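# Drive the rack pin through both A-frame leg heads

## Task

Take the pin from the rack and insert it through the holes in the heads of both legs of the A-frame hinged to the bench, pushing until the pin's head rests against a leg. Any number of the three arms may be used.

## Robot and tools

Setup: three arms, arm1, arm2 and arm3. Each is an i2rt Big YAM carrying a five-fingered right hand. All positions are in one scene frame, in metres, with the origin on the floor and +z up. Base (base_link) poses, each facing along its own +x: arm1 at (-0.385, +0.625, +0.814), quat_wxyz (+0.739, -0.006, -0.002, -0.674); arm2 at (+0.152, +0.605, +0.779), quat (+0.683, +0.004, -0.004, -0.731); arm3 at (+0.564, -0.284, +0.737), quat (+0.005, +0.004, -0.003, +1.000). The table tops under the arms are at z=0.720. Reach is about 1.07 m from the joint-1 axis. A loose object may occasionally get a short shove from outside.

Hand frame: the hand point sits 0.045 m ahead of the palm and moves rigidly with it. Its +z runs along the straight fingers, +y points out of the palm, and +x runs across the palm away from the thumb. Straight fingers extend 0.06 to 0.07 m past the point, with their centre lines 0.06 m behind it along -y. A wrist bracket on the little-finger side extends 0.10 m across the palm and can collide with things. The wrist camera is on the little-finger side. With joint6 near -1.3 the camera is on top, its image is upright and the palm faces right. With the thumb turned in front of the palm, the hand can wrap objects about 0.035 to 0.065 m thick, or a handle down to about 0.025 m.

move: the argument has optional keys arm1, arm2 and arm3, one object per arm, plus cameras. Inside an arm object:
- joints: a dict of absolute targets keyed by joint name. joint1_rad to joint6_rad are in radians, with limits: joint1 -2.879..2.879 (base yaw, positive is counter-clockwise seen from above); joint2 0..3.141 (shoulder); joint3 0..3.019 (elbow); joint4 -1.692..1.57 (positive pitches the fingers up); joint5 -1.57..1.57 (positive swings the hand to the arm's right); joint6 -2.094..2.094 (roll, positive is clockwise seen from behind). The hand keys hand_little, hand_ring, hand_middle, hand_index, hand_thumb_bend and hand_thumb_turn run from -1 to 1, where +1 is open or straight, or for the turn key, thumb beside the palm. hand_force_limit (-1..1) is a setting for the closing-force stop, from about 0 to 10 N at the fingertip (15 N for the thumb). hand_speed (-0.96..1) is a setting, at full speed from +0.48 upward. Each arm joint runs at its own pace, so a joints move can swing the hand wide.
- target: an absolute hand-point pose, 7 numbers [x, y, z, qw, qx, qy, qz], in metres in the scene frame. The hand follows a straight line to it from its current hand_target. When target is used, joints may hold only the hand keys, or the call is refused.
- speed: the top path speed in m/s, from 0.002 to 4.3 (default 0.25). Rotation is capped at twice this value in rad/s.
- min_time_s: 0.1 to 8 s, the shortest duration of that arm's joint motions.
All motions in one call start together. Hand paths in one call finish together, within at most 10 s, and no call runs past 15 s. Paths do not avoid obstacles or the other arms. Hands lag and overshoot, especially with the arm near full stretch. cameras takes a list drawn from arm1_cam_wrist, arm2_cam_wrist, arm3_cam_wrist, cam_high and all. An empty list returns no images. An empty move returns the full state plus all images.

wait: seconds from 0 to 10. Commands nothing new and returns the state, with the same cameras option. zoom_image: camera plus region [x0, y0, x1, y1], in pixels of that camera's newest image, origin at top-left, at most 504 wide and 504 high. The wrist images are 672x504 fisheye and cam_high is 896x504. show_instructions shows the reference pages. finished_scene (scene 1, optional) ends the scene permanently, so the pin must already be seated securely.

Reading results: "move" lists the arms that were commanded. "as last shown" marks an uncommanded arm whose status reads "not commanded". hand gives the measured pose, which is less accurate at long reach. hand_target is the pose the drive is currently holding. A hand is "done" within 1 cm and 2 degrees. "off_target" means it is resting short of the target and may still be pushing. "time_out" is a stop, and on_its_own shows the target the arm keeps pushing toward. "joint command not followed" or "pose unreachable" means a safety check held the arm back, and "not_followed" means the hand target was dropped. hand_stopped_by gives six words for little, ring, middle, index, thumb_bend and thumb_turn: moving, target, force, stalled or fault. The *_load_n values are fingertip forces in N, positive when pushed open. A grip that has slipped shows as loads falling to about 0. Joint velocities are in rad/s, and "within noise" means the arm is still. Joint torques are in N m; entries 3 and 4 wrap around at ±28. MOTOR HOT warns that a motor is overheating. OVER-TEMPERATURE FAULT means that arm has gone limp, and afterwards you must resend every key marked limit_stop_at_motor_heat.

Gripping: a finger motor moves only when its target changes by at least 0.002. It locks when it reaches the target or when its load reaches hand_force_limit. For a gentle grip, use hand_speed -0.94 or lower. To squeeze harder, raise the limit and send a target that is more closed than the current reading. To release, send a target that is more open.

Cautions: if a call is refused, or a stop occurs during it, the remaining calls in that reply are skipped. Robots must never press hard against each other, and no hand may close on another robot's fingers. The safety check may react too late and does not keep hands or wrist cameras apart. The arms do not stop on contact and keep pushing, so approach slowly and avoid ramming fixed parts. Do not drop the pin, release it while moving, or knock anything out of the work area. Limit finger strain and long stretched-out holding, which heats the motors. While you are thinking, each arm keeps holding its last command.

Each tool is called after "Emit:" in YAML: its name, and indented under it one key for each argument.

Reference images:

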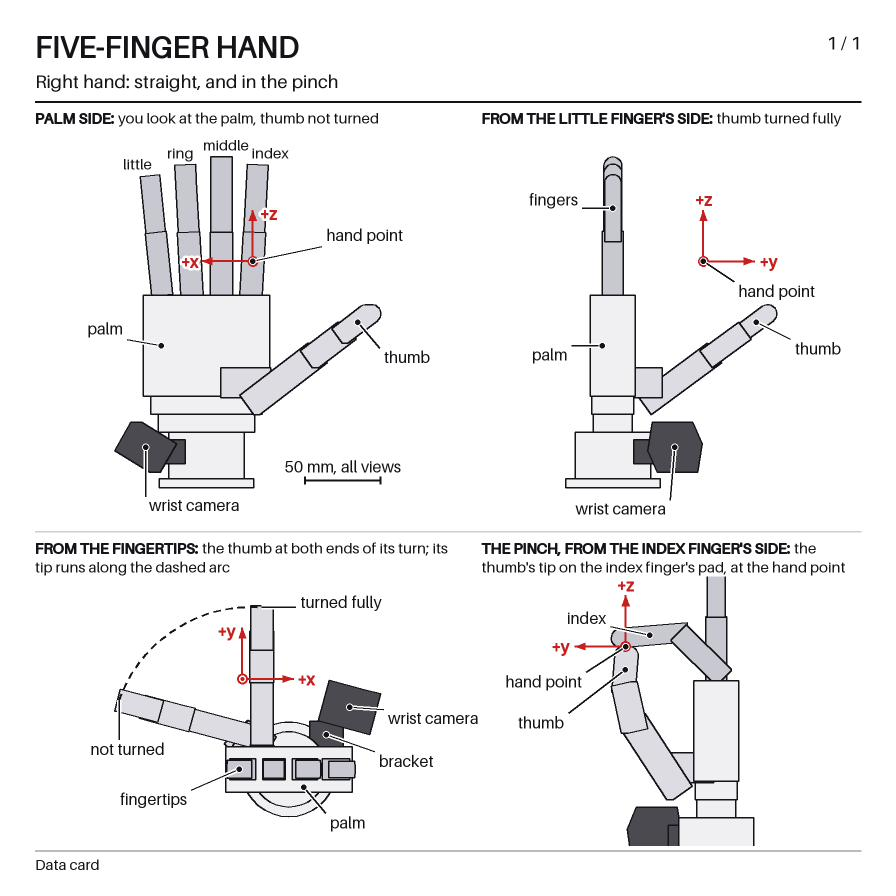

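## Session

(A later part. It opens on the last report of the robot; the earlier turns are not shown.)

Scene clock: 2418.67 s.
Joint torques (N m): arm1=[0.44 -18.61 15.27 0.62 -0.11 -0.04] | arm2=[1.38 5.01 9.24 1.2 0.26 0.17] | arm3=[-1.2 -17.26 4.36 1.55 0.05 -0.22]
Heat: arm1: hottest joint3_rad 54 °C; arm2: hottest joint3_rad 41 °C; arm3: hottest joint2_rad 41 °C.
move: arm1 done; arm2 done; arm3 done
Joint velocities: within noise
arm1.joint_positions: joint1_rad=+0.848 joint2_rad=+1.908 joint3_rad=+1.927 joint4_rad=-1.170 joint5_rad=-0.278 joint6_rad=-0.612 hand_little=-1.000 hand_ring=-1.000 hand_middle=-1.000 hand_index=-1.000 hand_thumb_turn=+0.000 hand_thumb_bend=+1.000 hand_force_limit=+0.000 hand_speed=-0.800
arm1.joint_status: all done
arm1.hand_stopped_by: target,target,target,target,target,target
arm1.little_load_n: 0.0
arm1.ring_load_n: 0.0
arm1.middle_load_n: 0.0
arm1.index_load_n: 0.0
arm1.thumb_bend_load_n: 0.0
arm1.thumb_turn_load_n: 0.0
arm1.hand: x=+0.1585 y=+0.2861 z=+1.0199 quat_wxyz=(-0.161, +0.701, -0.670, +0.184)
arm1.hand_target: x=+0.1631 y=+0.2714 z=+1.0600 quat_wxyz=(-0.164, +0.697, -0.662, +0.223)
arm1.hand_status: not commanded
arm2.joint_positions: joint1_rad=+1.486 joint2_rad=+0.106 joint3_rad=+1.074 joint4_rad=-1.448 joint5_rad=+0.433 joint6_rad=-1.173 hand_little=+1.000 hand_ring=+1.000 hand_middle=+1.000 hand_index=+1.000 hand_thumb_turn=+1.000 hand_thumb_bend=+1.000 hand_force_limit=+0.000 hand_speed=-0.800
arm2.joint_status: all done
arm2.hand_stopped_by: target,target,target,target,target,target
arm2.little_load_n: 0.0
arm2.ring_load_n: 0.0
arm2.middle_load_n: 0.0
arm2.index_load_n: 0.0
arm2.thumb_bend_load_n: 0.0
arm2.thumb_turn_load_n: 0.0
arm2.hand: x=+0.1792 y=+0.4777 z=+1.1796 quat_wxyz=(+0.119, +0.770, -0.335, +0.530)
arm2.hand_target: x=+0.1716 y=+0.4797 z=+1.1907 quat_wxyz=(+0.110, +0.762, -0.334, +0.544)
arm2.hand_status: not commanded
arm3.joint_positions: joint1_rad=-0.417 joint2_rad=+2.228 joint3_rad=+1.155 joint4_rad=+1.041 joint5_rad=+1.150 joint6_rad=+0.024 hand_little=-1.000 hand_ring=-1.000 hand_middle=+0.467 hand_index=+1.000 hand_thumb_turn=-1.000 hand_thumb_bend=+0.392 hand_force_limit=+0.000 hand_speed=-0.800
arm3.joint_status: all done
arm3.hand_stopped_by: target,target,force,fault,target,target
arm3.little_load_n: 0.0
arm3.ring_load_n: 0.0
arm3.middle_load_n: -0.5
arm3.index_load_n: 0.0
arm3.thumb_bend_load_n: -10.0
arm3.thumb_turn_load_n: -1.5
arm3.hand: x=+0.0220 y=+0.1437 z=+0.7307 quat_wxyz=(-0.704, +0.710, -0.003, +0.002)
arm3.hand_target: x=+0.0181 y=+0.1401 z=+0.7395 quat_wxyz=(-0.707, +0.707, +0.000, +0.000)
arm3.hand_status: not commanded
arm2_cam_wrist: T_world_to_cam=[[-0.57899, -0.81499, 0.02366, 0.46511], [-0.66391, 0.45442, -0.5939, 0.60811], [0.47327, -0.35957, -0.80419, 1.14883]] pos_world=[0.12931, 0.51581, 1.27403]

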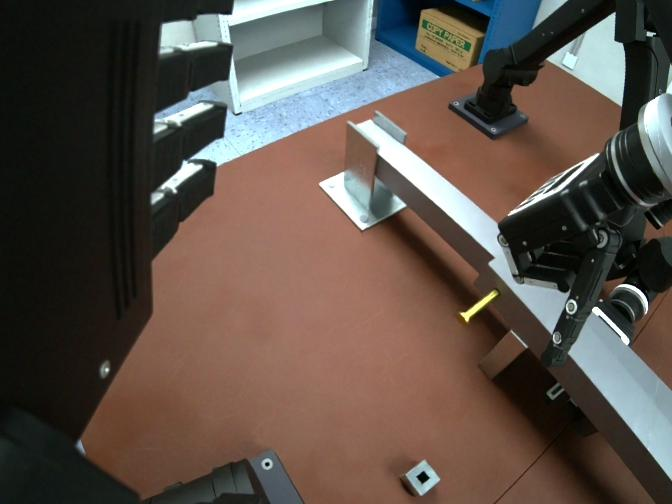

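Emit:
move:
  arm2: {"joints": {"joint1_rad": 2.3}, "min_time_s": 2}
  arm3: {"joints": {"hand_middle": 1, "hand_thumb_bend": 0.9}}

Emit:
move:
  arm3: {"joints": {"hand_middle": -1}}
  arm1: {"target": [0.08, 0.36, 0.98, 0.0278, 0.0278, 0.7066, -0.7066], "speed": 0.2}
  cameras: ["cam_high", "arm1_cam_wrist"]

Scene clock: 2437.47 s.
Joint torques (N m): arm1=[0.26 -17.55 15.6 0.57 -0.07 -0.11] | arm2=[1.38 5.01 9.26 1.2 0.27 0.17] | arm3=[-0.73 -15.79 4.3 1.02 -0.07 -0.26]
Heat: arm1: hottest joint3_rad 55 °C; arm2: hottest joint3_rad 41 °C; arm3: hottest joint2_rad 41 °C.
move: arm2 done; arm3 off_target
Joint velocities: within noise
arm1: as last shown
arm1.middle_load_n: 0.5
arm2.joint_positions: joint1_rad=+2.287 joint2_rad=+0.106 joint3_rad=+1.074 joint4_rad=-1.448 joint5_rad=+0.433 joint6_rad=-1.173 hand_little=+1.000 hand_ring=+1.000 hand_middle=+1.000 hand_index=+1.000 hand_thumb_turn=+1.000 hand_thumb_bend=+1.000 hand_force_limit=+0.000 hand_speed=-0.800
arm2.joint_status: all done
arm2.hand_stopped_by: target,target,target,target,target,target
arm2.little_load_n: 0.0
arm2.ring_load_n: 0.0
arm2.middle_load_n: 0.0
arm2.index_load_n: 0.0
arm2.thumb_bend_load_n: 0.0
arm2.thumb_turn_load_n: 0.0
arm2.hand: x=+0.2613 y=+0.5394 z=+1.1805 quat_wxyz=(-0.094, +0.839, -0.006, +0.536)
arm2.hand_target: x=+0.2545 y=+0.5354 z=+1.1916 quat_wxyz=(-0.107, +0.831, -0.009, +0.545)
arm2.hand_status: not commanded
arm3.joint_positions: joint1_rad=-0.423 joint2_rad=+2.209 joint3_rad=+1.157 joint4_rad=+1.055 joint5_rad=+1.152 joint6_rad=+0.028 hand_little=-1.000 hand_ring=-1.000 hand_middle=+1.000 hand_index=+1.000 hand_thumb_turn=-1.000 hand_thumb_bend=+0.788 hand_force_limit=+0.000 hand_speed=-0.800
arm3.joint_status: hand_thumb_bend off_target (ended at +0.788, target +0.900); the others done
arm3.hand_stopped_by: target,target,target,fault,stalled,target
arm3.little_load_n: 0.0
arm3.ring_load_n: 0.0
arm3.middle_load_n: 0.0
arm3.index_load_n: 0.0
arm3.thumb_bend_load_n: -17.0
arm3.thumb_turn_load_n: -2.0
arm3.hand: x=+0.0215 y=+0.1489 z=+0.7466 quat_wxyz=(-0.709, +0.705, -0.019, -0.008)
arm3.hand_target: x=+0.0183 y=+0.1401 z=+0.7396 quat_wxyz=(-0.707, +0.707, +0.000, +0.000)
arm3.hand_status: not commanded
pictures: none

Scene clock: 2442.60 s.
Joint torques (N m): arm1=[1.26 -12.75 10.17 1.28 0.14 0.05] | arm2=[1.38 4.95 9.26 1.2 0.27 0.17] | arm3=[-0.62 -15.74 4.3 0.96 -0.06 -0.25]
Heat: arm1: hottest joint3_rad 54 °C; arm2: hottest joint3_rad 41 °C; arm3: hottest joint2_rad 41 °C.
move: arm1 not_followed; arm3 done
Joint velocities: within noise
arm1.joint_positions: joint1_rad=+0.882 joint2_rad=+1.573 joint3_rad=+1.394 joint4_rad=-0.582 joint5_rad=+0.008 joint6_rad=-0.293 hand_little=-1.000 hand_ring=-1.000 hand_middle=-1.000 hand_index=-1.000 hand_thumb_turn=+0.000 hand_thumb_bend=+1.000 hand_force_limit=+0.000 hand_speed=-0.800
arm1.joint_status: not commanded
arm1.hand_stopped_by: target,target,target,target,target,target
arm1.little_load_n: 0.0
arm1.ring_load_n: 0.0
arm1.middle_load_n: 0.0
arm1.index_load_n: 0.0
arm1.thumb_bend_load_n: 0.0
arm1.thumb_turn_load_n: 0.0
arm1.on_its_own: joint1_rad is held at +0.882, not at its first target +0.834; joint2_rad is held at +1.573, not at its first target +1.889; joint3_rad is held at +1.394, not at its first target +1.991; joint4_rad is held at -0.582, not at its first target -1.176; joint5_rad is held at +0.009, not at its first target -0.280; joint6_rad is held at -0.293, not at its first target -0.622
arm1.hand: x=+0.1304 y=+0.2903 z=+1.0232 quat_wxyz=(-0.123, +0.544, -0.740, +0.376)
arm1.hand_target: x=+0.1304 y=+0.2903 z=+1.0232 quat_wxyz=(-0.123, +0.544, -0.740, +0.376)
arm1.hand_status: not_followed (0.096 m and 78.1 deg from the pose sent, 0.115 m and 107.9 deg at the start; pose on its path clipped on 89 of 151 steps)
arm2.joint_positions: joint1_rad=+2.287 joint2_rad=+0.106 joint3_rad=+1.074 joint4_rad=-1.448 joint5_rad=+0.433 joint6_rad=-1.173 hand_little=+1.000 hand_ring=+1.000 hand_middle=+1.000 hand_index=+1.000 hand_thumb_turn=+1.000 hand_thumb_bend=+1.000 hand_force_limit=+0.000 hand_speed=-0.800
arm2.joint_status: not commanded
arm2.hand_stopped_by: target,target,target,target,target,target
arm2.little_load_n: 0.0
arm2.ring_load_n: 0.0
arm2.middle_load_n: 0.0
arm2.index_load_n: 0.0
arm2.thumb_bend_load_n: 0.0
arm2.thumb_turn_load_n: 0.0
arm2.hand: x=+0.2613 y=+0.5394 z=+1.1805 quat_wxyz=(-0.094, +0.839, -0.006, +0.536)
arm2.hand_target: x=+0.2545 y=+0.5354 z=+1.1916 quat_wxyz=(-0.107, +0.831, -0.009, +0.545)
arm2.hand_status: not commanded
arm3.joint_positions: joint1_rad=-0.423 joint2_rad=+2.209 joint3_rad=+1.157 joint4_rad=+1.055 joint5_rad=+1.152 joint6_rad=+0.028 hand_little=-1.000 hand_ring=-1.000 hand_middle=-1.000 hand_index=+1.000 hand_thumb_turn=-1.000 hand_thumb_bend=+0.788 hand_force_limit=+0.000 hand_speed=-0.800
arm3.joint_status: all done
arm3.hand_stopped_by: target,target,target,fault,stalled,target
arm3.little_load_n: 0.0
arm3.ring_load_n: 0.0
arm3.middle_load_n: 0.0
arm3.index_load_n: 0.0
arm3.thumb_bend_load_n: -17.0
arm3.thumb_turn_load_n: -2.0
arm3.hand: x=+0.0215 y=+0.1489 z=+0.7466 quat_wxyz=(-0.709, +0.705, -0.019, -0.008)
arm3.hand_target: x=+0.0183 y=+0.1401 z=+0.7396 quat_wxyz=(-0.707, +0.707, +0.000, +0.000)
arm3.hand_status: not commanded
pictures: arm1_cam_wrist, cam_high
pose unreachable (arm1 arm): on one or more control steps of this call this arm could not follow its commanded pose, so it was not sent that pose on those steps. On the call's last step it was still not sent that pose. It may still have moved: this result reports where it is.
cause: moving toward the commanded pose would bring a part of the arm too close to another arm (the arm2 arm, at the place that arm is still heading or pushing toward).
arm1_cam_wrist: T_world_to_cam=[[-0.81231, -0.11987, -0.57078, 0.71935], [-0.16942, 0.98495, 0.03425, -0.30029], [0.55808, 0.12452, -0.82039, 0.84032]] pos_world=[0.06449, 0.27736, 1.11026]

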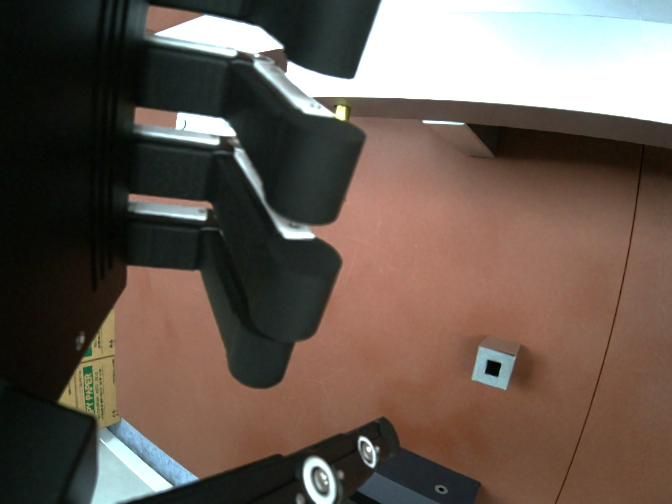

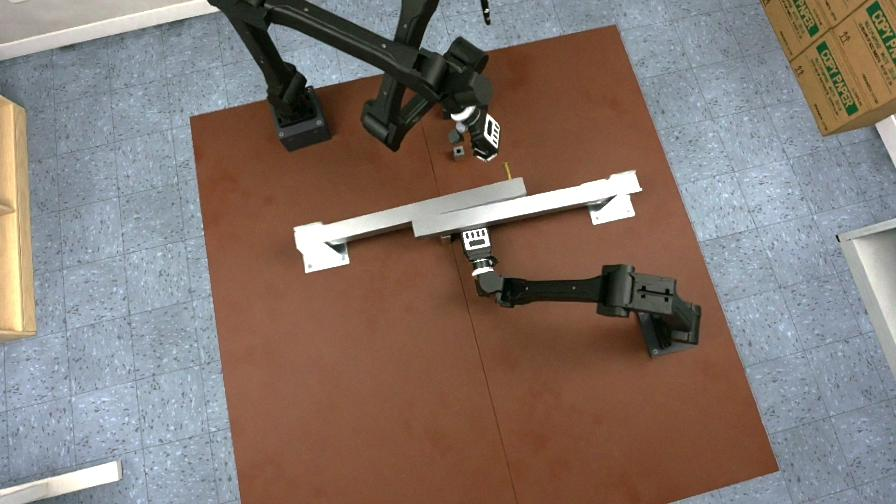

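Emit:
move:
  arm2: {"joints": {"joint1_rad": 0.7, "joint2_rad": 0.62, "joint3_rad": 1.4, "joint4_rad": -1.46, "joint5_rad": 0.12, "joint6_rad": -1.34}, "min_time_s": 4}
  arm3: {"joints": {"hand_thumb_bend": 0.05}}
  arm1: {"joints": {"hand_thumb_turn": -1.0, "hand_thumb_bend": 0.1}}
  cameras: ["cam_high"]

Emit:
move:
  arm1: {"target": [0.06, 0.36, 0.98, 0.0278, 0.0278, 0.7066, -0.7066], "speed": 0.2}
  cameras: ["cam_high", "arm1_cam_wrist"]

Scene clock: 2480.20 s.
Joint torques (N m): arm1=[0.73 -13.27 10.07 1.13 0.14 0.07] | arm2=[-0.97 1.67 10.77 1.06 -0.04 0.01] | arm3=[-0.79 -15.91 4.71 1.09 -0.07 -0.27]
Heat: arm1: hottest joint3_rad 51 °C; arm2: hottest joint3_rad 41 °C; arm3: hottest joint2_rad 40 °C.
move: arm1 off_target; arm2 done; arm3 off_target
Joint velocities: within noise
arm1.joint_positions: joint1_rad=+0.882 joint2_rad=+1.573 joint3_rad=+1.394 joint4_rad=-0.582 joint5_rad=+0.008 joint6_rad=-0.293 hand_little=-1.000 hand_ring=-1.000 hand_middle=-1.000 hand_index=-1.000 hand_thumb_turn=-0.865 hand_thumb_bend=+0.206 hand_force_limit=+0.000 hand_speed=-0.800
arm1.joint_status: hand_thumb_turn off_target (ended at -0.865, target -1.000); hand_thumb_bend off_target (ended at +0.206, target +0.100)
arm1.hand_stopped_by: target,target,target,target,force,force
arm1.little_load_n: 0.0
arm1.ring_load_n: 0.0
arm1.middle_load_n: 0.0
arm1.index_load_n: 0.0
arm1.thumb_bend_load_n: 8.0
arm1.thumb_turn_load_n: 10.5
arm1.on_its_own: joint1_rad is held at +0.882, not at its first target +0.834; joint2_rad is held at +1.573, not at its first target +1.889; joint3_rad is held at +1.394, not at its first target +1.991; joint4_rad is held at -0.582, not at its first target -1.176; joint5_rad is held at +0.009, not at its first target -0.280; joint6_rad is held at -0.293, not at its first target -0.622
arm1.hand: x=+0.1304 y=+0.2903 z=+1.0232 quat_wxyz=(-0.123, +0.544, -0.740, +0.376)
arm1.hand_target: x=+0.1304 y=+0.2903 z=+1.0232 quat_wxyz=(-0.123, +0.544, -0.740, +0.376)
arm1.hand_status: not commanded
arm2.joint_positions: joint1_rad=+0.717 joint2_rad=+0.616 joint3_rad=+1.364 joint4_rad=-1.451 joint5_rad=+0.122 joint6_rad=-1.330 hand_little=+1.000 hand_ring=+1.000 hand_middle=+1.000 hand_index=+1.000 hand_thumb_turn=+1.000 hand_thumb_bend=+1.000 hand_force_limit=+0.000 hand_speed=-0.800
arm2.joint_status: all done
arm2.hand_stopped_by: target,target,target,target,target,target
arm2.little_load_n: 0.0
arm2.ring_load_n: 0.0
arm2.middle_load_n: 0.0
arm2.index_load_n: 0.0
arm2.thumb_bend_load_n: 0.0
arm2.thumb_turn_load_n: 0.0
arm2.hand: x=+0.2089 y=+0.3993 z=+1.2426 quat_wxyz=(+0.190, +0.740, -0.520, +0.382)
arm2.hand_target: x=+0.2039 y=+0.4002 z=+1.2568 quat_wxyz=(+0.197, +0.734, -0.520, +0.389)
arm2.hand_status: not commanded
arm3.joint_positions: joint1_rad=-0.419 joint2_rad=+2.212 joint3_rad=+1.150 joint4_rad=+1.053 joint5_rad=+1.153 joint6_rad=+0.029 hand_little=-1.000 hand_ring=-1.000 hand_middle=-1.000 hand_index=+1.000 hand_thumb_turn=-1.000 hand_thumb_bend=+0.399 hand_force_limit=+0.000 hand_speed=-0.800
arm3.joint_status: hand_thumb_bend off_target (ended at +0.399, target +0.050)
arm3.hand_stopped_by: target,target,target,fault,force,target
arm3.little_load_n: 0.0
arm3.ring_load_n: 0.0
arm3.middle_load_n: 0.0
arm3.index_load_n: 0.0
arm3.thumb_bend_load_n: 7.5
arm3.thumb_turn_load_n: 0.0
arm3.hand: x=+0.0227 y=+0.1456 z=+0.7415 quat_wxyz=(-0.708, +0.706, -0.014, -0.006)
arm3.hand_target: x=+0.0182 y=+0.1401 z=+0.7397 quat_wxyz=(-0.707, +0.707, +0.000, +0.000)
arm3.hand_status: not commanded

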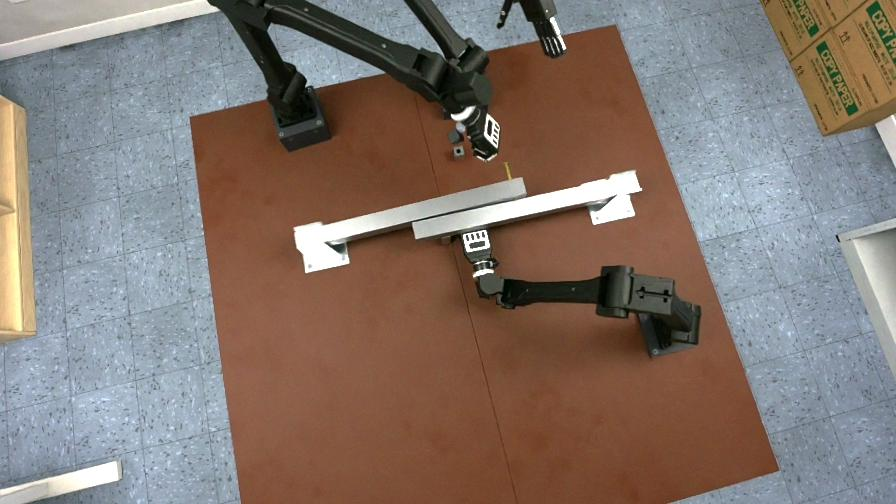

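Scene clock: 2485.03 s.
Joint torques (N m): arm1=[2.73 -8.47 7.05 1.32 0.27 -0.08] | arm2=[-1.08 1.49 10.78 1.07 -0.03 -0.01] | arm3=[-1.03 -15.79 4.74 1.1 -0.08 -0.27]
Heat: arm1: hottest joint3_rad 51 °C; arm2: hottest joint3_rad 42 °C; arm3: hottest joint2_rad 40 °C.
move: arm1 done
Joint velocities: within noise
arm1.joint_positions: joint1_rad=+1.287 joint2_rad=+1.539 joint3_rad=+0.732 joint4_rad=+0.732 joint5_rad=+1.390 joint6_rad=+0.168 hand_little=-1.000 hand_ring=-1.000 hand_middle=-1.000 hand_index=-1.000 hand_thumb_turn=-0.865 hand_thumb_bend=+0.206 hand_force_limit=+0.000 hand_speed=-0.800
arm1.joint_status: not commanded
arm1.hand_stopped_by: target,target,target,target,force,force
arm1.little_load_n: 0.0
arm1.ring_load_n: 0.0
arm1.middle_load_n: 0.0
arm1.index_load_n: 0.0
arm1.thumb_bend_load_n: 7.5
arm1.thumb_turn_load_n: 10.5
arm1.hand: x=+0.0583 y=+0.3539 z=+0.9852 quat_wxyz=(-0.028, -0.036, -0.707, +0.706)
arm1.hand_target: x=+0.0599 y=+0.3600 z=+0.9801 quat_wxyz=(-0.028, -0.028, -0.707, +0.706)
arm1.hand_status: done (0.008 m and 0.9 deg from the pose sent, 0.108 m and 78.1 deg at the start)
arm2, arm3: as last shown
arm2.middle_load_n: -0.5
arm2.hand_target: x=+0.2040 y=+0.4002 z=+1.2568 quat_wxyz=(+0.197, +0.734, -0.520, +0.389)
arm3.thumb_bend_load_n: 8.0
pictures: arm1_cam_wrist, cam_high
arm1_cam_wrist: T_world_to_cam=[[-0.19688, 0.0398, -0.97962, 0.95699], [0.8351, 0.53029, -0.14629, -0.0935], [0.51366, -0.84688, -0.13764, 0.51509]] pos_world=[0.00192, 0.44771, 0.99471]

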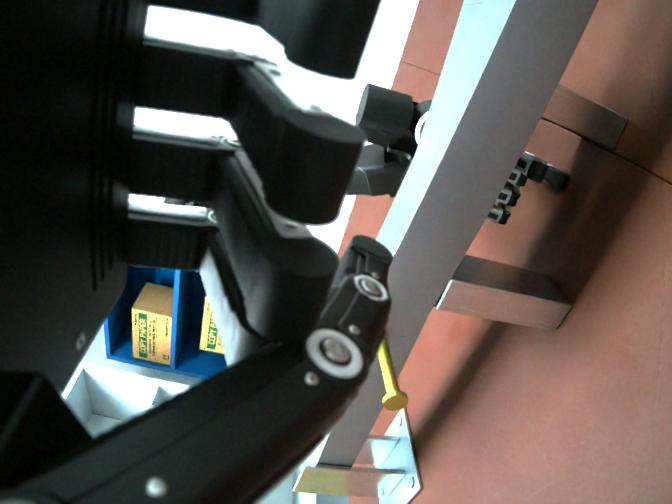

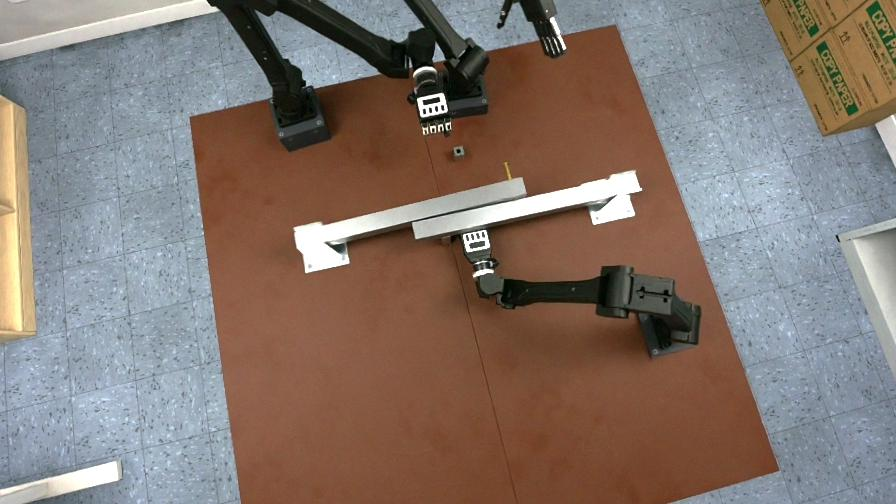

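Emit:
move:
  arm1: {"target": [0.055, 0.34, 0.77, 0.0278, 0.0278, 0.7066, -0.7066], "speed": 0.15}
  cameras: ["arm1_cam_wrist", "cam_high"]

Scene clock: 2496.57 s.
Joint torques (N m): arm1=[0.5 -11.93 3.41 1.69 0.14 -0.05] | arm2=[-1.08 1.44 10.78 1.07 -0.03 -0.01] | arm3=[-1.03 -15.91 4.75 1.1 -0.08 -0.27]
Heat: arm1: hottest joint3_rad 49 °C; arm2: hottest joint3_rad 43 °C; arm3: hottest joint2_rad 39 °C.
move: arm1 done
Joint velocities: within noise
arm1.joint_positions: joint1_rad=+1.271 joint2_rad=+2.183 joint3_rad=+0.713 joint4_rad=+1.383 joint5_rad=+1.351 joint6_rad=+0.153 hand_little=-1.000 hand_ring=-1.000 hand_middle=-1.000 hand_index=-1.000 hand_thumb_turn=-0.865 hand_thumb_bend=+0.206 hand_force_limit=+0.000 hand_speed=-0.800
arm1.joint_status: not commanded
arm1.hand_stopped_by: target,target,target,target,force,force
arm1.little_load_n: 0.0
arm1.ring_load_n: 0.0
arm1.middle_load_n: 0.0
arm1.index_load_n: 0.0
arm1.thumb_bend_load_n: 7.5
arm1.thumb_turn_load_n: 10.0
arm1.hand: x=+0.0503 y=+0.3472 z=+0.7682 quat_wxyz=(-0.026, -0.019, -0.709, +0.704)
arm1.hand_target: x=+0.0548 y=+0.3401 z=+0.7700 quat_wxyz=(-0.028, -0.028, -0.707, +0.706)
arm1.hand_status: done (0.009 m and 1.2 deg from the pose sent, 0.216 m and 0.9 deg at the start)
arm2, arm3: as last shown
arm2.middle_load_n: 0.0
arm3.thumb_bend_load_n: 7.5
arm1_cam_wrist: T_world_to_cam=[[-0.22433, 0.04066, -0.97366, 0.73963], [0.81883, 0.54959, -0.16571, -0.106], [0.52838, -0.83444, -0.15658, 0.49324]] pos_world=[-0.0079, 0.43977, 0.77982]

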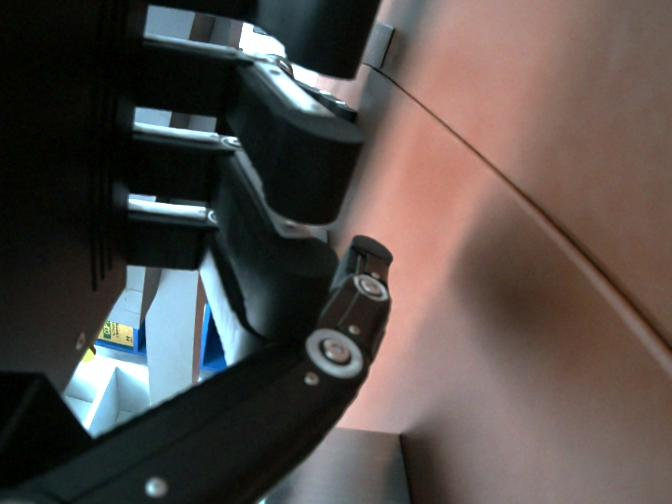

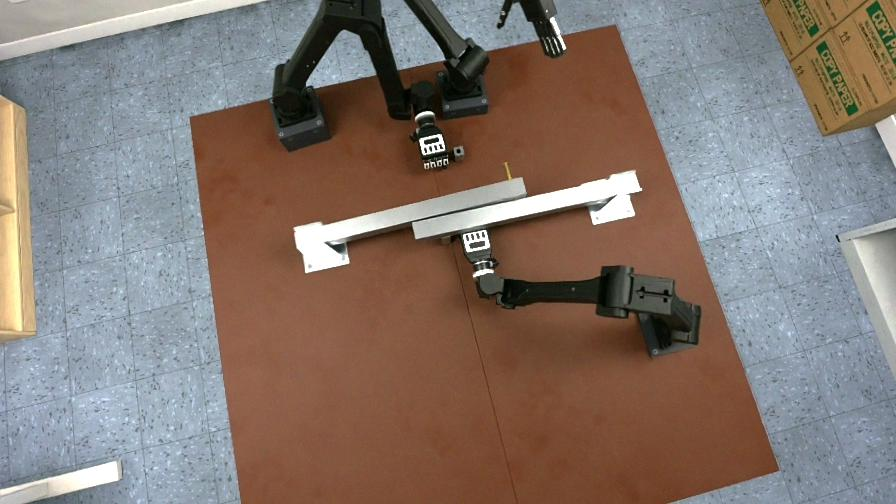

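Emit:
zoom_image:
  camera: "cam_high"
  region: [400, 100, 500, 200]

Scaled by 5.040 from the camera's image (finer frame: 1280x720).

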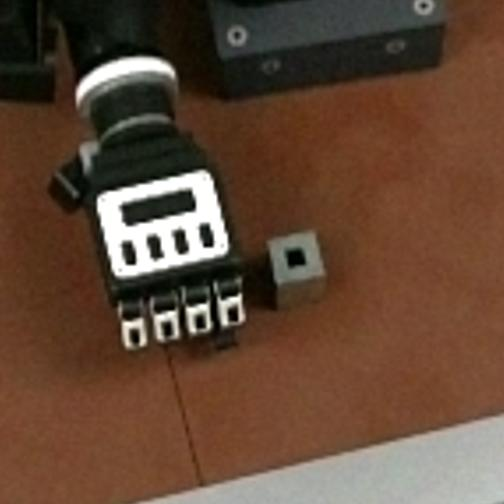

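Emit:
move:
  arm1: {"target": [0.045, 0.25, 0.768, 0.0278, 0.0278, 0.7066, -0.7066], "speed": 0.12}

Emit:
move:
  arm1: {"target": [0.045, 0.175, 0.768, 0.0278, 0.0278, 0.7066, -0.7066], "speed": 0.1}
  cameras: ["arm1_cam_wrist", "cam_high"]

Emit:
zoom_image:
  camera: "cam_high"
  region: [380, 130, 530, 280]

Scene clock: 2514.03 s.
Joint torques (N m): arm1=[0.62 -12.51 4.22 1.2 0.15 -0.08] | arm2=[-1.08 1.49 10.8 1.06 -0.03 -0.01] | arm3=[-0.91 -15.91 4.74 1.09 -0.08 -0.27]
Heat: arm1: hottest joint3_rad 47 °C; arm2: hottest joint3_rad 44 °C; arm3: hottest joint2_rad 38 °C.
move: arm1 done
Joint velocities: within noise
arm1.joint_positions: joint1_rad=+1.058 joint2_rad=+2.208 joint3_rad=+0.769 joint4_rad=+1.390 joint5_rad=+1.142 joint6_rad=+0.122 hand_little=-1.000 hand_ring=-1.000 hand_middle=-1.000 hand_index=-1.000 hand_thumb_turn=-0.865 hand_thumb_bend=+0.206 hand_force_limit=+0.000 hand_speed=-0.800
arm1.joint_status: not commanded
arm1.hand_stopped_by: target,target,target,target,force,force
arm1.little_load_n: 0.0
arm1.ring_load_n: 0.0
arm1.middle_load_n: 0.0
arm1.index_load_n: 0.0
arm1.thumb_bend_load_n: 8.0
arm1.thumb_turn_load_n: 10.5
arm1.hand: x=+0.0405 y=+0.2574 z=+0.7667 quat_wxyz=(-0.028, -0.023, -0.709, +0.704)
arm1.hand_target: x=+0.0449 y=+0.2502 z=+0.7682 quat_wxyz=(-0.028, -0.028, -0.707, +0.707)
arm1.hand_status: done (0.009 m and 0.7 deg from the pose sent, 0.097 m and 1.1 deg at the start)
arm2, arm3: as last shown
arm3.thumb_bend_load_n: 8.0
pictures: none

Scene clock: 2515.37 s.
Joint torques (N m): arm1=[-1.2 -12.51 6.04 0.94 0.03 -0.08] | arm2=[-1.08 1.49 10.8 1.07 -0.03 -0.01] | arm3=[-1.14 -15.85 4.79 1.06 -0.08 -0.26]
Heat: arm1: hottest joint3_rad 47 °C; arm2: hottest joint3_rad 45 °C; arm3: hottest joint2_rad 38 °C.
move: arm1 off_target
Joint velocities: within noise
arm1.joint_positions: joint1_rad=+0.926 joint2_rad=+2.233 joint3_rad=+0.858 joint4_rad=+1.332 joint5_rad=+0.998 joint6_rad=+0.113 hand_little=-1.000 hand_ring=-1.000 hand_middle=-1.000 hand_index=-1.000 hand_thumb_turn=-0.865 hand_thumb_bend=+0.206 hand_force_limit=+0.000 hand_speed=-0.800
arm1.joint_status: not commanded
arm1.hand_stopped_by: target,target,target,target,force,force
arm1.little_load_n: 0.0
arm1.ring_load_n: 0.0
arm1.middle_load_n: 0.0
arm1.index_load_n: 0.5
arm1.thumb_bend_load_n: 7.5
arm1.thumb_turn_load_n: 10.5
arm1.hand: x=+0.0423 y=+0.1924 z=+0.7643 quat_wxyz=(-0.032, -0.019, -0.711, +0.702)
arm1.hand_target: x=+0.0444 y=+0.1755 z=+0.7684 quat_wxyz=(-0.028, -0.028, -0.707, +0.707)
arm1.hand_status: off_target (0.018 m and 1.3 deg from the pose sent, 0.082 m and 0.7 deg at the start)
arm2, arm3: as last shown
arm3.joint_positions: joint1_rad=-0.416 joint2_rad=+2.213 joint3_rad=+1.149 joint4_rad=+1.053 joint5_rad=+1.153 joint6_rad=+0.029 hand_little=-1.000 hand_ring=-1.000 hand_middle=-1.000 hand_index=+1.000 hand_thumb_turn=-1.000 hand_thumb_bend=+0.399 hand_force_limit=+0.000 hand_speed=-0.800
arm3.index_load_n: -1.5
arm3.thumb_bend_load_n: 6.5
arm3.hand: x=+0.0219 y=+0.1437 z=+0.7408 quat_wxyz=(-0.707, +0.707, -0.012, -0.006)
arm3.hand_target: x=+0.0181 y=+0.1400 z=+0.7396 quat_wxyz=(-0.707, +0.707, +0.000, +0.000)
arm1_cam_wrist: T_world_to_cam=[[-0.21617, 0.04326, -0.9754, 0.7409], [0.81544, 0.55743, -0.156, -0.02382], [0.53697, -0.8291, -0.15577, 0.36565]] pos_world=[-0.01676, 0.28439, 0.77592]

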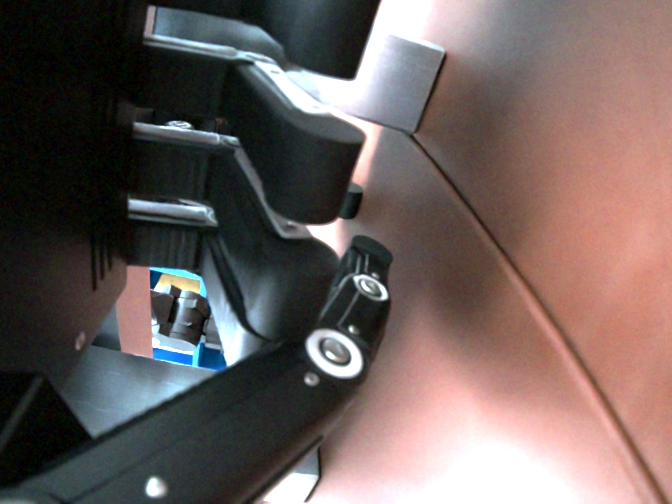

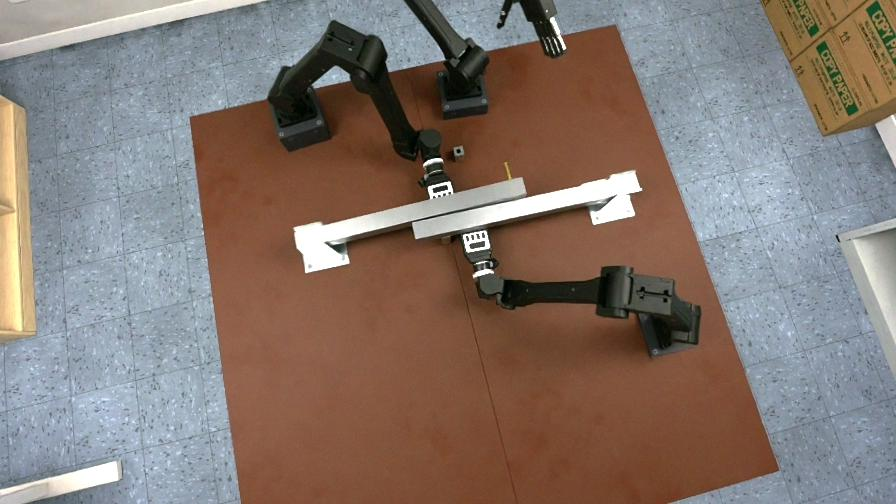

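Scaled by 3.360 from the camera's image (finer frame: 1280x720).

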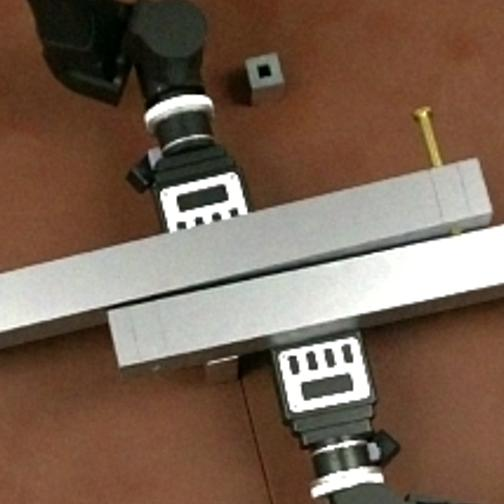

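Emit:
move:
  arm3: {"target": [0.02, 0.06, 0.742, 0.7071, -0.7071, 0, 0], "speed": 0.15}
  cameras: ["cam_high"]

Scene clock: 2525.03 s.
Joint torques (N m): arm1=[-0.79 -12.69 5.14 0.81 0.12 -0.01] | arm2=[-1.08 1.49 10.8 1.06 -0.03 -0.01] | arm3=[1.67 -16.21 2.85 1.73 0.05 -0.09]
Heat: arm1: hottest joint3_rad 47 °C; arm2: hottest joint3_rad 45 °C; arm3: hottest joint2_rad 38 °C.
move: arm3 off_target
Joint velocities: within noise
arm1, arm2: as last shown
arm1.joint_positions: joint1_rad=+0.916 joint2_rad=+2.233 joint3_rad=+0.870 joint4_rad=+1.330 joint5_rad=+0.996 joint6_rad=+0.113 hand_little=-1.000 hand_ring=-1.000 hand_middle=-1.000 hand_index=-1.000 hand_thumb_turn=-0.865 hand_thumb_bend=+0.206 hand_force_limit=+0.000 hand_speed=-0.800
arm1.index_load_n: 0.0
arm1.thumb_bend_load_n: 8.0
arm1.hand: x=+0.0425 y=+0.1853 z=+0.7671 quat_wxyz=(-0.032, -0.024, -0.709, +0.704)
arm1.hand_target: x=+0.0442 y=+0.1755 z=+0.7683 quat_wxyz=(-0.028, -0.028, -0.707, +0.707)
arm2.thumb_bend_load_n: 0.5
arm3.joint_positions: joint1_rad=-0.320 joint2_rad=+2.181 joint3_rad=+1.074 joint4_rad=+1.080 joint5_rad=+1.284 joint6_rad=+0.018 hand_little=-1.000 hand_ring=-1.000 hand_middle=-1.000 hand_index=+1.000 hand_thumb_turn=-1.000 hand_thumb_bend=+0.398 hand_force_limit=+0.000 hand_speed=-0.800
arm3.joint_status: not commanded
arm3.hand_stopped_by: target,target,target,fault,force,target
arm3.little_load_n: 0.0
arm3.ring_load_n: 0.5
arm3.middle_load_n: 0.0
arm3.index_load_n: -4.5
arm3.thumb_bend_load_n: 5.0
arm3.thumb_turn_load_n: 0.0
arm3.hand: x=+0.0316 y=+0.0863 z=+0.7390 quat_wxyz=(-0.706, +0.708, -0.015, +0.015)
arm3.hand_target: x=+0.0204 y=+0.0607 z=+0.7416 quat_wxyz=(-0.707, +0.707, +0.000, +0.000)
arm3.hand_status: off_target (0.029 m and 2.5 deg from the pose sent, 0.084 m and 1.6 deg at the start)

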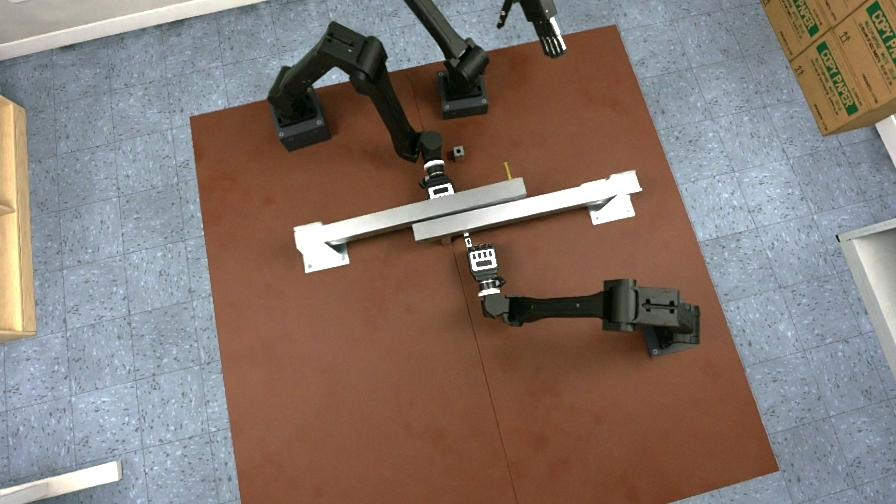

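Emit:
move:
  arm3: {"target": [0.02, 0.0, 0.742, 0.7071, -0.7071, 0, 0], "speed": 0.15}
  cameras: ["arm3_cam_wrist"]

Scene clock: 2540.63 s.
Joint torques (N m): arm1=[0.38 -14.1 5.08 1.11 0.09 -0.08] | arm2=[-1.08 1.49 10.78 1.06 -0.03 -0.01] | arm3=[-0.79 -15.27 3.04 1.51 0.05 0]
Heat: arm1: hottest joint3_rad 46 °C; arm2: hottest joint3_rad 45 °C; arm3: hottest joint2_rad 39 °C.
move: arm3 done
Joint velocities: within noise
arm1, arm2: as last shown
arm1.thumb_bend_load_n: 7.5
arm2.thumb_bend_load_n: 0.0
arm3.joint_positions: joint1_rad=-0.175 joint2_rad=+2.156 joint3_rad=+1.025 joint4_rad=+1.096 joint5_rad=+1.396 joint6_rad=+0.021 hand_little=-1.000 hand_ring=-1.000 hand_middle=-1.000 hand_index=+1.000 hand_thumb_turn=-1.000 hand_thumb_bend=+0.399 hand_force_limit=+0.000 hand_speed=-0.800
arm3.joint_status: not commanded
arm3.hand_stopped_by: target,target,target,fault,force,target
arm3.little_load_n: 0.0
arm3.ring_load_n: 0.0
arm3.middle_load_n: 0.0
arm3.index_load_n: 0.0
arm3.thumb_bend_load_n: 8.0
arm3.thumb_turn_load_n: 0.0
arm3.hand: x=+0.0207 y=+0.0077 z=+0.7407 quat_wxyz=(-0.707, +0.707, -0.002, +0.006)
arm3.hand_target: x=+0.0201 y=+0.0001 z=+0.7420 quat_wxyz=(-0.707, +0.707, +0.000, +0.000)
arm3.hand_status: done (0.008 m and 0.8 deg from the pose sent, 0.087 m and 2.5 deg at the start)
arm3_cam_wrist: T_world_to_cam=[[0.22903, -0.0591, -0.97162, 0.70891], [-0.86183, -0.47635, -0.17418, 0.15557], [-0.45254, 0.87726, -0.16004, 0.23403]] pos_world=[0.07762, -0.0893, 0.75335]

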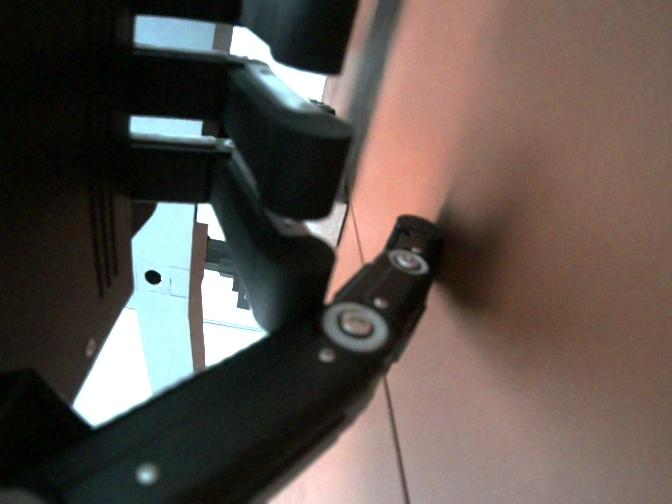

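Emit:
move:
  arm1: {"target": [0.045, 0.160, 0.772, 0.0278, 0.0278, 0.7066, -0.7066], "speed": 0.1}

Emit:
move:
  arm1: {"target": [0.049, 0.162, 0.88, 0.0613, 0.0613, 0.7044, -0.7044], "speed": 0.1}
  cameras: ["cam_high"]

Emit:
zoom_image:
  camera: "cam_high"
  region: [380, 130, 530, 280]

Scene clock: 2568.80 s.
Joint torques (N m): arm1=[0.09 -13.16 5.64 0.98 0.08 -0.08] | arm2=[-1.08 1.49 10.8 1.07 -0.03 -0.01] | arm3=[-0.73 -15.38 3.06 1.48 0.05 0]
Heat: arm1: hottest joint3_rad 44 °C; arm2: hottest joint3_rad 46 °C; arm3: hottest joint2_rad 38 °C.
move: arm1 off_target
Joint velocities: within noise
arm1.joint_positions: joint1_rad=+0.889 joint2_rad=+2.233 joint3_rad=+0.889 joint4_rad=+1.304 joint5_rad=+0.971 joint6_rad=+0.112 hand_little=-1.000 hand_ring=-1.000 hand_middle=-1.000 hand_index=-1.000 hand_thumb_turn=-0.865 hand_thumb_bend=+0.206 hand_force_limit=+0.000 hand_speed=-0.800
arm1.joint_status: not commanded
arm1.hand_stopped_by: target,target,target,target,force,force
arm1.little_load_n: 0.0
arm1.ring_load_n: 0.5
arm1.middle_load_n: 0.0
arm1.index_load_n: 0.0
arm1.thumb_bend_load_n: 8.0
arm1.thumb_turn_load_n: 10.5
arm1.hand: x=+0.0413 y=+0.1714 z=+0.7673 quat_wxyz=(-0.029, -0.023, -0.710, +0.703)
arm1.hand_target: x=+0.0447 y=+0.1602 z=+0.7722 quat_wxyz=(-0.028, -0.028, -0.707, +0.707)
arm1.hand_status: off_target (0.013 m and 0.9 deg from the pose sent, 0.026 m and 0.7 deg at the start)
arm2, arm3: as last shown
arm2.thumb_turn_load_n: 0.5
arm3.ring_load_n: -0.5
arm3.middle_load_n: -0.5
pictures: none

Scene clock: 2570.67 s.
Joint torques (N m): arm1=[0.32 -17.2 5.71 1.51 0.39 -0.19] | arm2=[-1.08 1.44 10.8 1.06 -0.03 -0.01] | arm3=[-0.85 -15.21 3.03 1.51 0.04 0.02]
Heat: arm1: hottest joint3_rad 44 °C; arm2: hottest joint3_rad 46 °C; arm3: hottest joint2_rad 38 °C.
move: arm1 off_target
Joint velocities: within noise
arm1.joint_positions: joint1_rad=+0.886 joint2_rad=+2.011 joint3_rad=+0.848 joint4_rad=+1.055 joint5_rad=+0.964 joint6_rad=+0.212 hand_little=-1.000 hand_ring=-1.000 hand_middle=-1.000 hand_index=-1.000 hand_thumb_turn=-0.865 hand_thumb_bend=+0.206 hand_force_limit=+0.000 hand_speed=-0.800
arm1.joint_status: not commanded
arm1.hand_stopped_by: target,target,target,target,force,force
arm1.little_load_n: 0.0
arm1.ring_load_n: 0.0
arm1.middle_load_n: 0.0
arm1.index_load_n: 0.0
arm1.thumb_bend_load_n: 7.5
arm1.thumb_turn_load_n: 10.0
arm1.hand: x=+0.0448 y=+0.1728 z=+0.8350 quat_wxyz=(-0.044, -0.039, -0.723, +0.688)
arm1.hand_target: x=+0.0483 y=+0.1623 z=+0.8790 quat_wxyz=(-0.061, -0.061, -0.704, +0.705)
arm1.hand_status: off_target (0.046 m and 4.3 deg from the pose sent, 0.113 m and 5.8 deg at the start)
arm2.joint_positions: joint1_rad=+0.717 joint2_rad=+0.616 joint3_rad=+1.364 joint4_rad=-1.451 joint5_rad=+0.122 joint6_rad=-1.330 hand_little=+1.000 hand_ring=+1.000 hand_middle=+1.000 hand_index=+1.000 hand_thumb_turn=+1.000 hand_thumb_bend=+1.000 hand_force_limit=+0.000 hand_speed=-0.800
arm2.joint_status: not commanded
arm2.hand_stopped_by: target,target,target,target,target,target
arm2.little_load_n: 0.0
arm2.ring_load_n: 0.0
arm2.middle_load_n: 0.0
arm2.index_load_n: 0.0
arm2.thumb_bend_load_n: 0.0
arm2.thumb_turn_load_n: 0.0
arm2.hand: x=+0.2089 y=+0.3993 z=+1.2426 quat_wxyz=(+0.190, +0.740, -0.520, +0.382)
arm2.hand_target: x=+0.2040 y=+0.4002 z=+1.2568 quat_wxyz=(+0.197, +0.734, -0.520, +0.389)
arm2.hand_status: not commanded
arm3: as last shown
arm3.ring_load_n: 0.0
arm3.middle_load_n: 0.0

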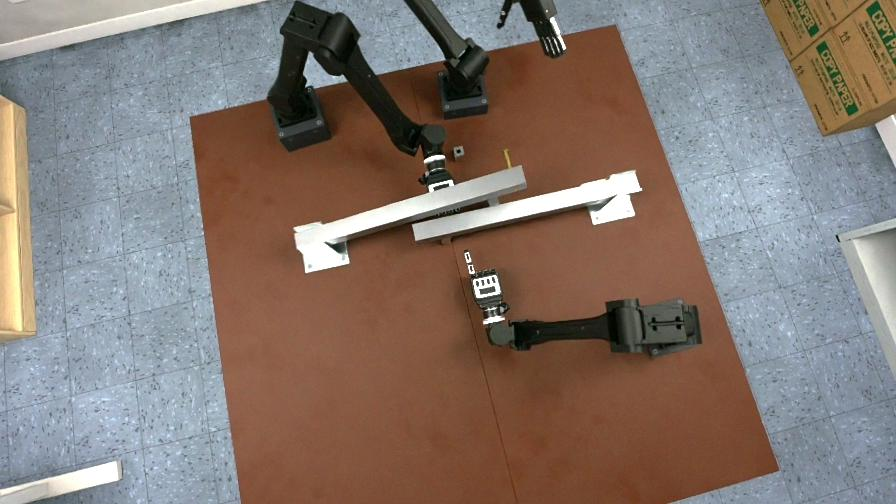

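Scaled by 3.360 from the camera's image (finer frame: 1280x720).

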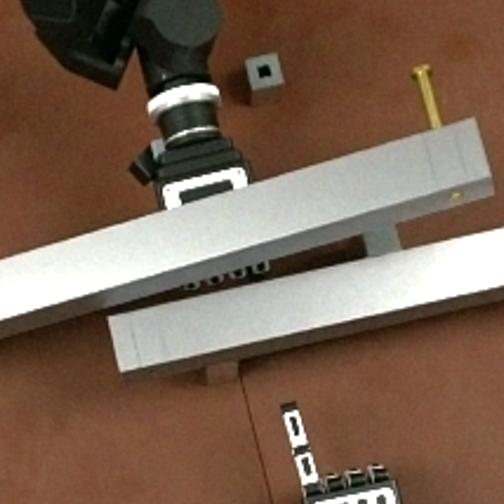

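Emit:
move:
  arm1: {"target": [0.053, 0.162, 0.98, 0.153, 0.153, 0.6903, -0.6903], "speed": 0.12}
  cameras: ["cam_high"]

Emit:
move:
  arm1: {"target": [0.032, 0.162, 1.055, 0.2126, 0.2126, 0.6744, -0.6744], "speed": 0.12}
  cameras: ["cam_high", "arm1_cam_wrist"]

Emit:
zoom_image:
  camera: "cam_high"
  region: [380, 100, 560, 280]

Scene clock: 2582.87 s.
Joint torques (N m): arm1=[-0.32 -15.97 8.73 1.5 0.47 -0.07] | arm2=[-1.08 1.49 10.8 1.07 -0.03 -0.01] | arm3=[-0.73 -15.27 3.03 1.52 0.05 0]
Heat: arm1: hottest joint3_rad 44 °C; arm2: hottest joint3_rad 46 °C; arm3: hottest joint2_rad 37 °C.
move: arm1 off_target
Joint velocities: within noise
arm1.joint_positions: joint1_rad=+0.885 joint2_rad=+1.772 joint3_rad=+0.836 joint4_rad=+0.826 joint5_rad=+0.948 joint6_rad=+0.470 hand_little=-1.000 hand_ring=-1.000 hand_middle=-1.000 hand_index=-1.000 hand_thumb_turn=-0.865 hand_thumb_bend=+0.206 hand_force_limit=+0.000 hand_speed=-0.800
arm1.joint_status: not commanded
arm1.hand_stopped_by: target,target,target,target,force,force
arm1.little_load_n: 0.0
arm1.ring_load_n: 0.0
arm1.middle_load_n: 0.0
arm1.index_load_n: 0.0
arm1.thumb_bend_load_n: 8.0
arm1.thumb_turn_load_n: 10.5
arm1.hand: x=+0.0563 y=+0.1768 z=+0.9327 quat_wxyz=(-0.137, -0.126, -0.714, +0.675)
arm1.hand_target: x=+0.0521 y=+0.1630 z=+0.9792 quat_wxyz=(-0.153, -0.153, -0.690, +0.691)
arm1.hand_status: off_target (0.050 m and 4.8 deg from the pose sent, 0.146 m and 18.5 deg at the start)
arm2, arm3: as last shown

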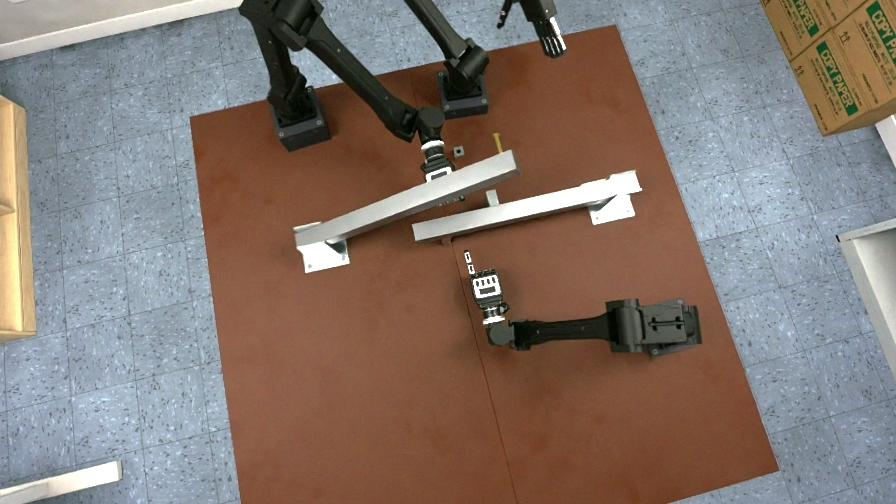

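Scene clock: 2584.40 s.
Joint torques (N m): arm1=[0.67 -15.27 9.87 1.43 0.56 -0.1] | arm2=[-1.08 1.49 10.8 1.06 -0.03 -0.01] | arm3=[-0.85 -15.27 3.08 1.52 0.04 0]
Heat: arm1: hottest joint3_rad 44 °C; arm2: hottest joint3_rad 46 °C; arm3: hottest joint2_rad 37 °C.
move: arm1 off_target
Joint velocities: within noise
arm1.joint_positions: joint1_rad=+0.852 joint2_rad=+1.582 joint3_rad=+0.833 joint4_rad=+0.653 joint5_rad=+0.910 joint6_rad=+0.640 hand_little=-1.000 hand_ring=-1.000 hand_middle=-1.000 hand_index=-1.000 hand_thumb_turn=-0.865 hand_thumb_bend=+0.206 hand_force_limit=+0.000 hand_speed=-0.800
arm1.joint_status: not commanded
arm1.hand_stopped_by: target,target,target,target,force,force
arm1.little_load_n: 0.0
arm1.ring_load_n: 0.0
arm1.middle_load_n: 0.0
arm1.index_load_n: 0.0
arm1.thumb_bend_load_n: 8.0
arm1.thumb_turn_load_n: 10.5
arm1.hand: x=+0.0429 y=+0.1750 z=+1.0128 quat_wxyz=(-0.201, -0.189, -0.698, +0.660)
arm1.hand_target: x=+0.0313 y=+0.1629 z=+1.0543 quat_wxyz=(-0.212, -0.213, -0.674, +0.675)
arm1.hand_status: off_target (0.045 m and 4.4 deg from the pose sent, 0.126 m and 13.9 deg at the start)
arm2, arm3: as last shown
pictures: arm1_cam_wrist, cam_high
arm1_cam_wrist: T_world_to_cam=[[0.26464, 0.08976, -0.96016, 0.93996], [0.78822, 0.55349, 0.269, -0.40447], [0.55558, -0.828, 0.07573, 0.15422]] pos_world=[-0.01563, 0.26719, 0.99964]

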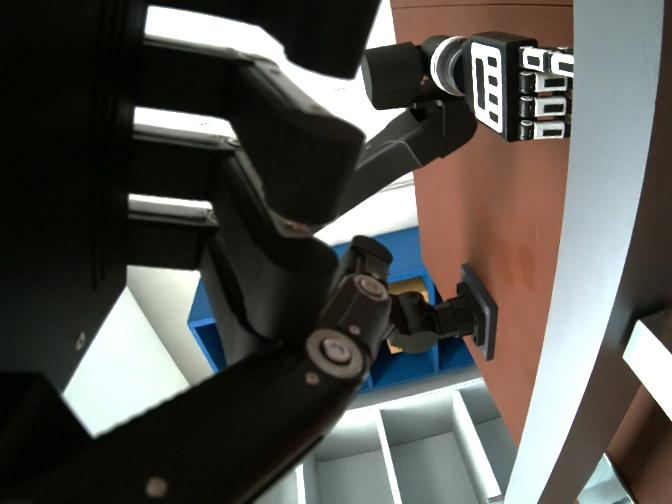

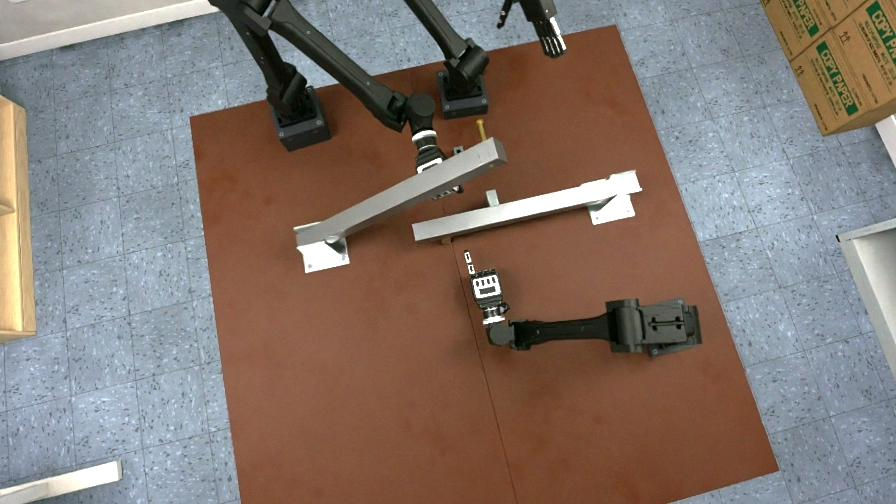

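Scaled by 2.800 from the camera's image (finer frame: 1280x720).

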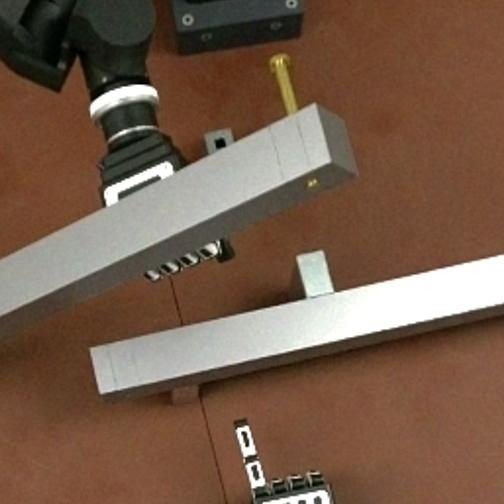

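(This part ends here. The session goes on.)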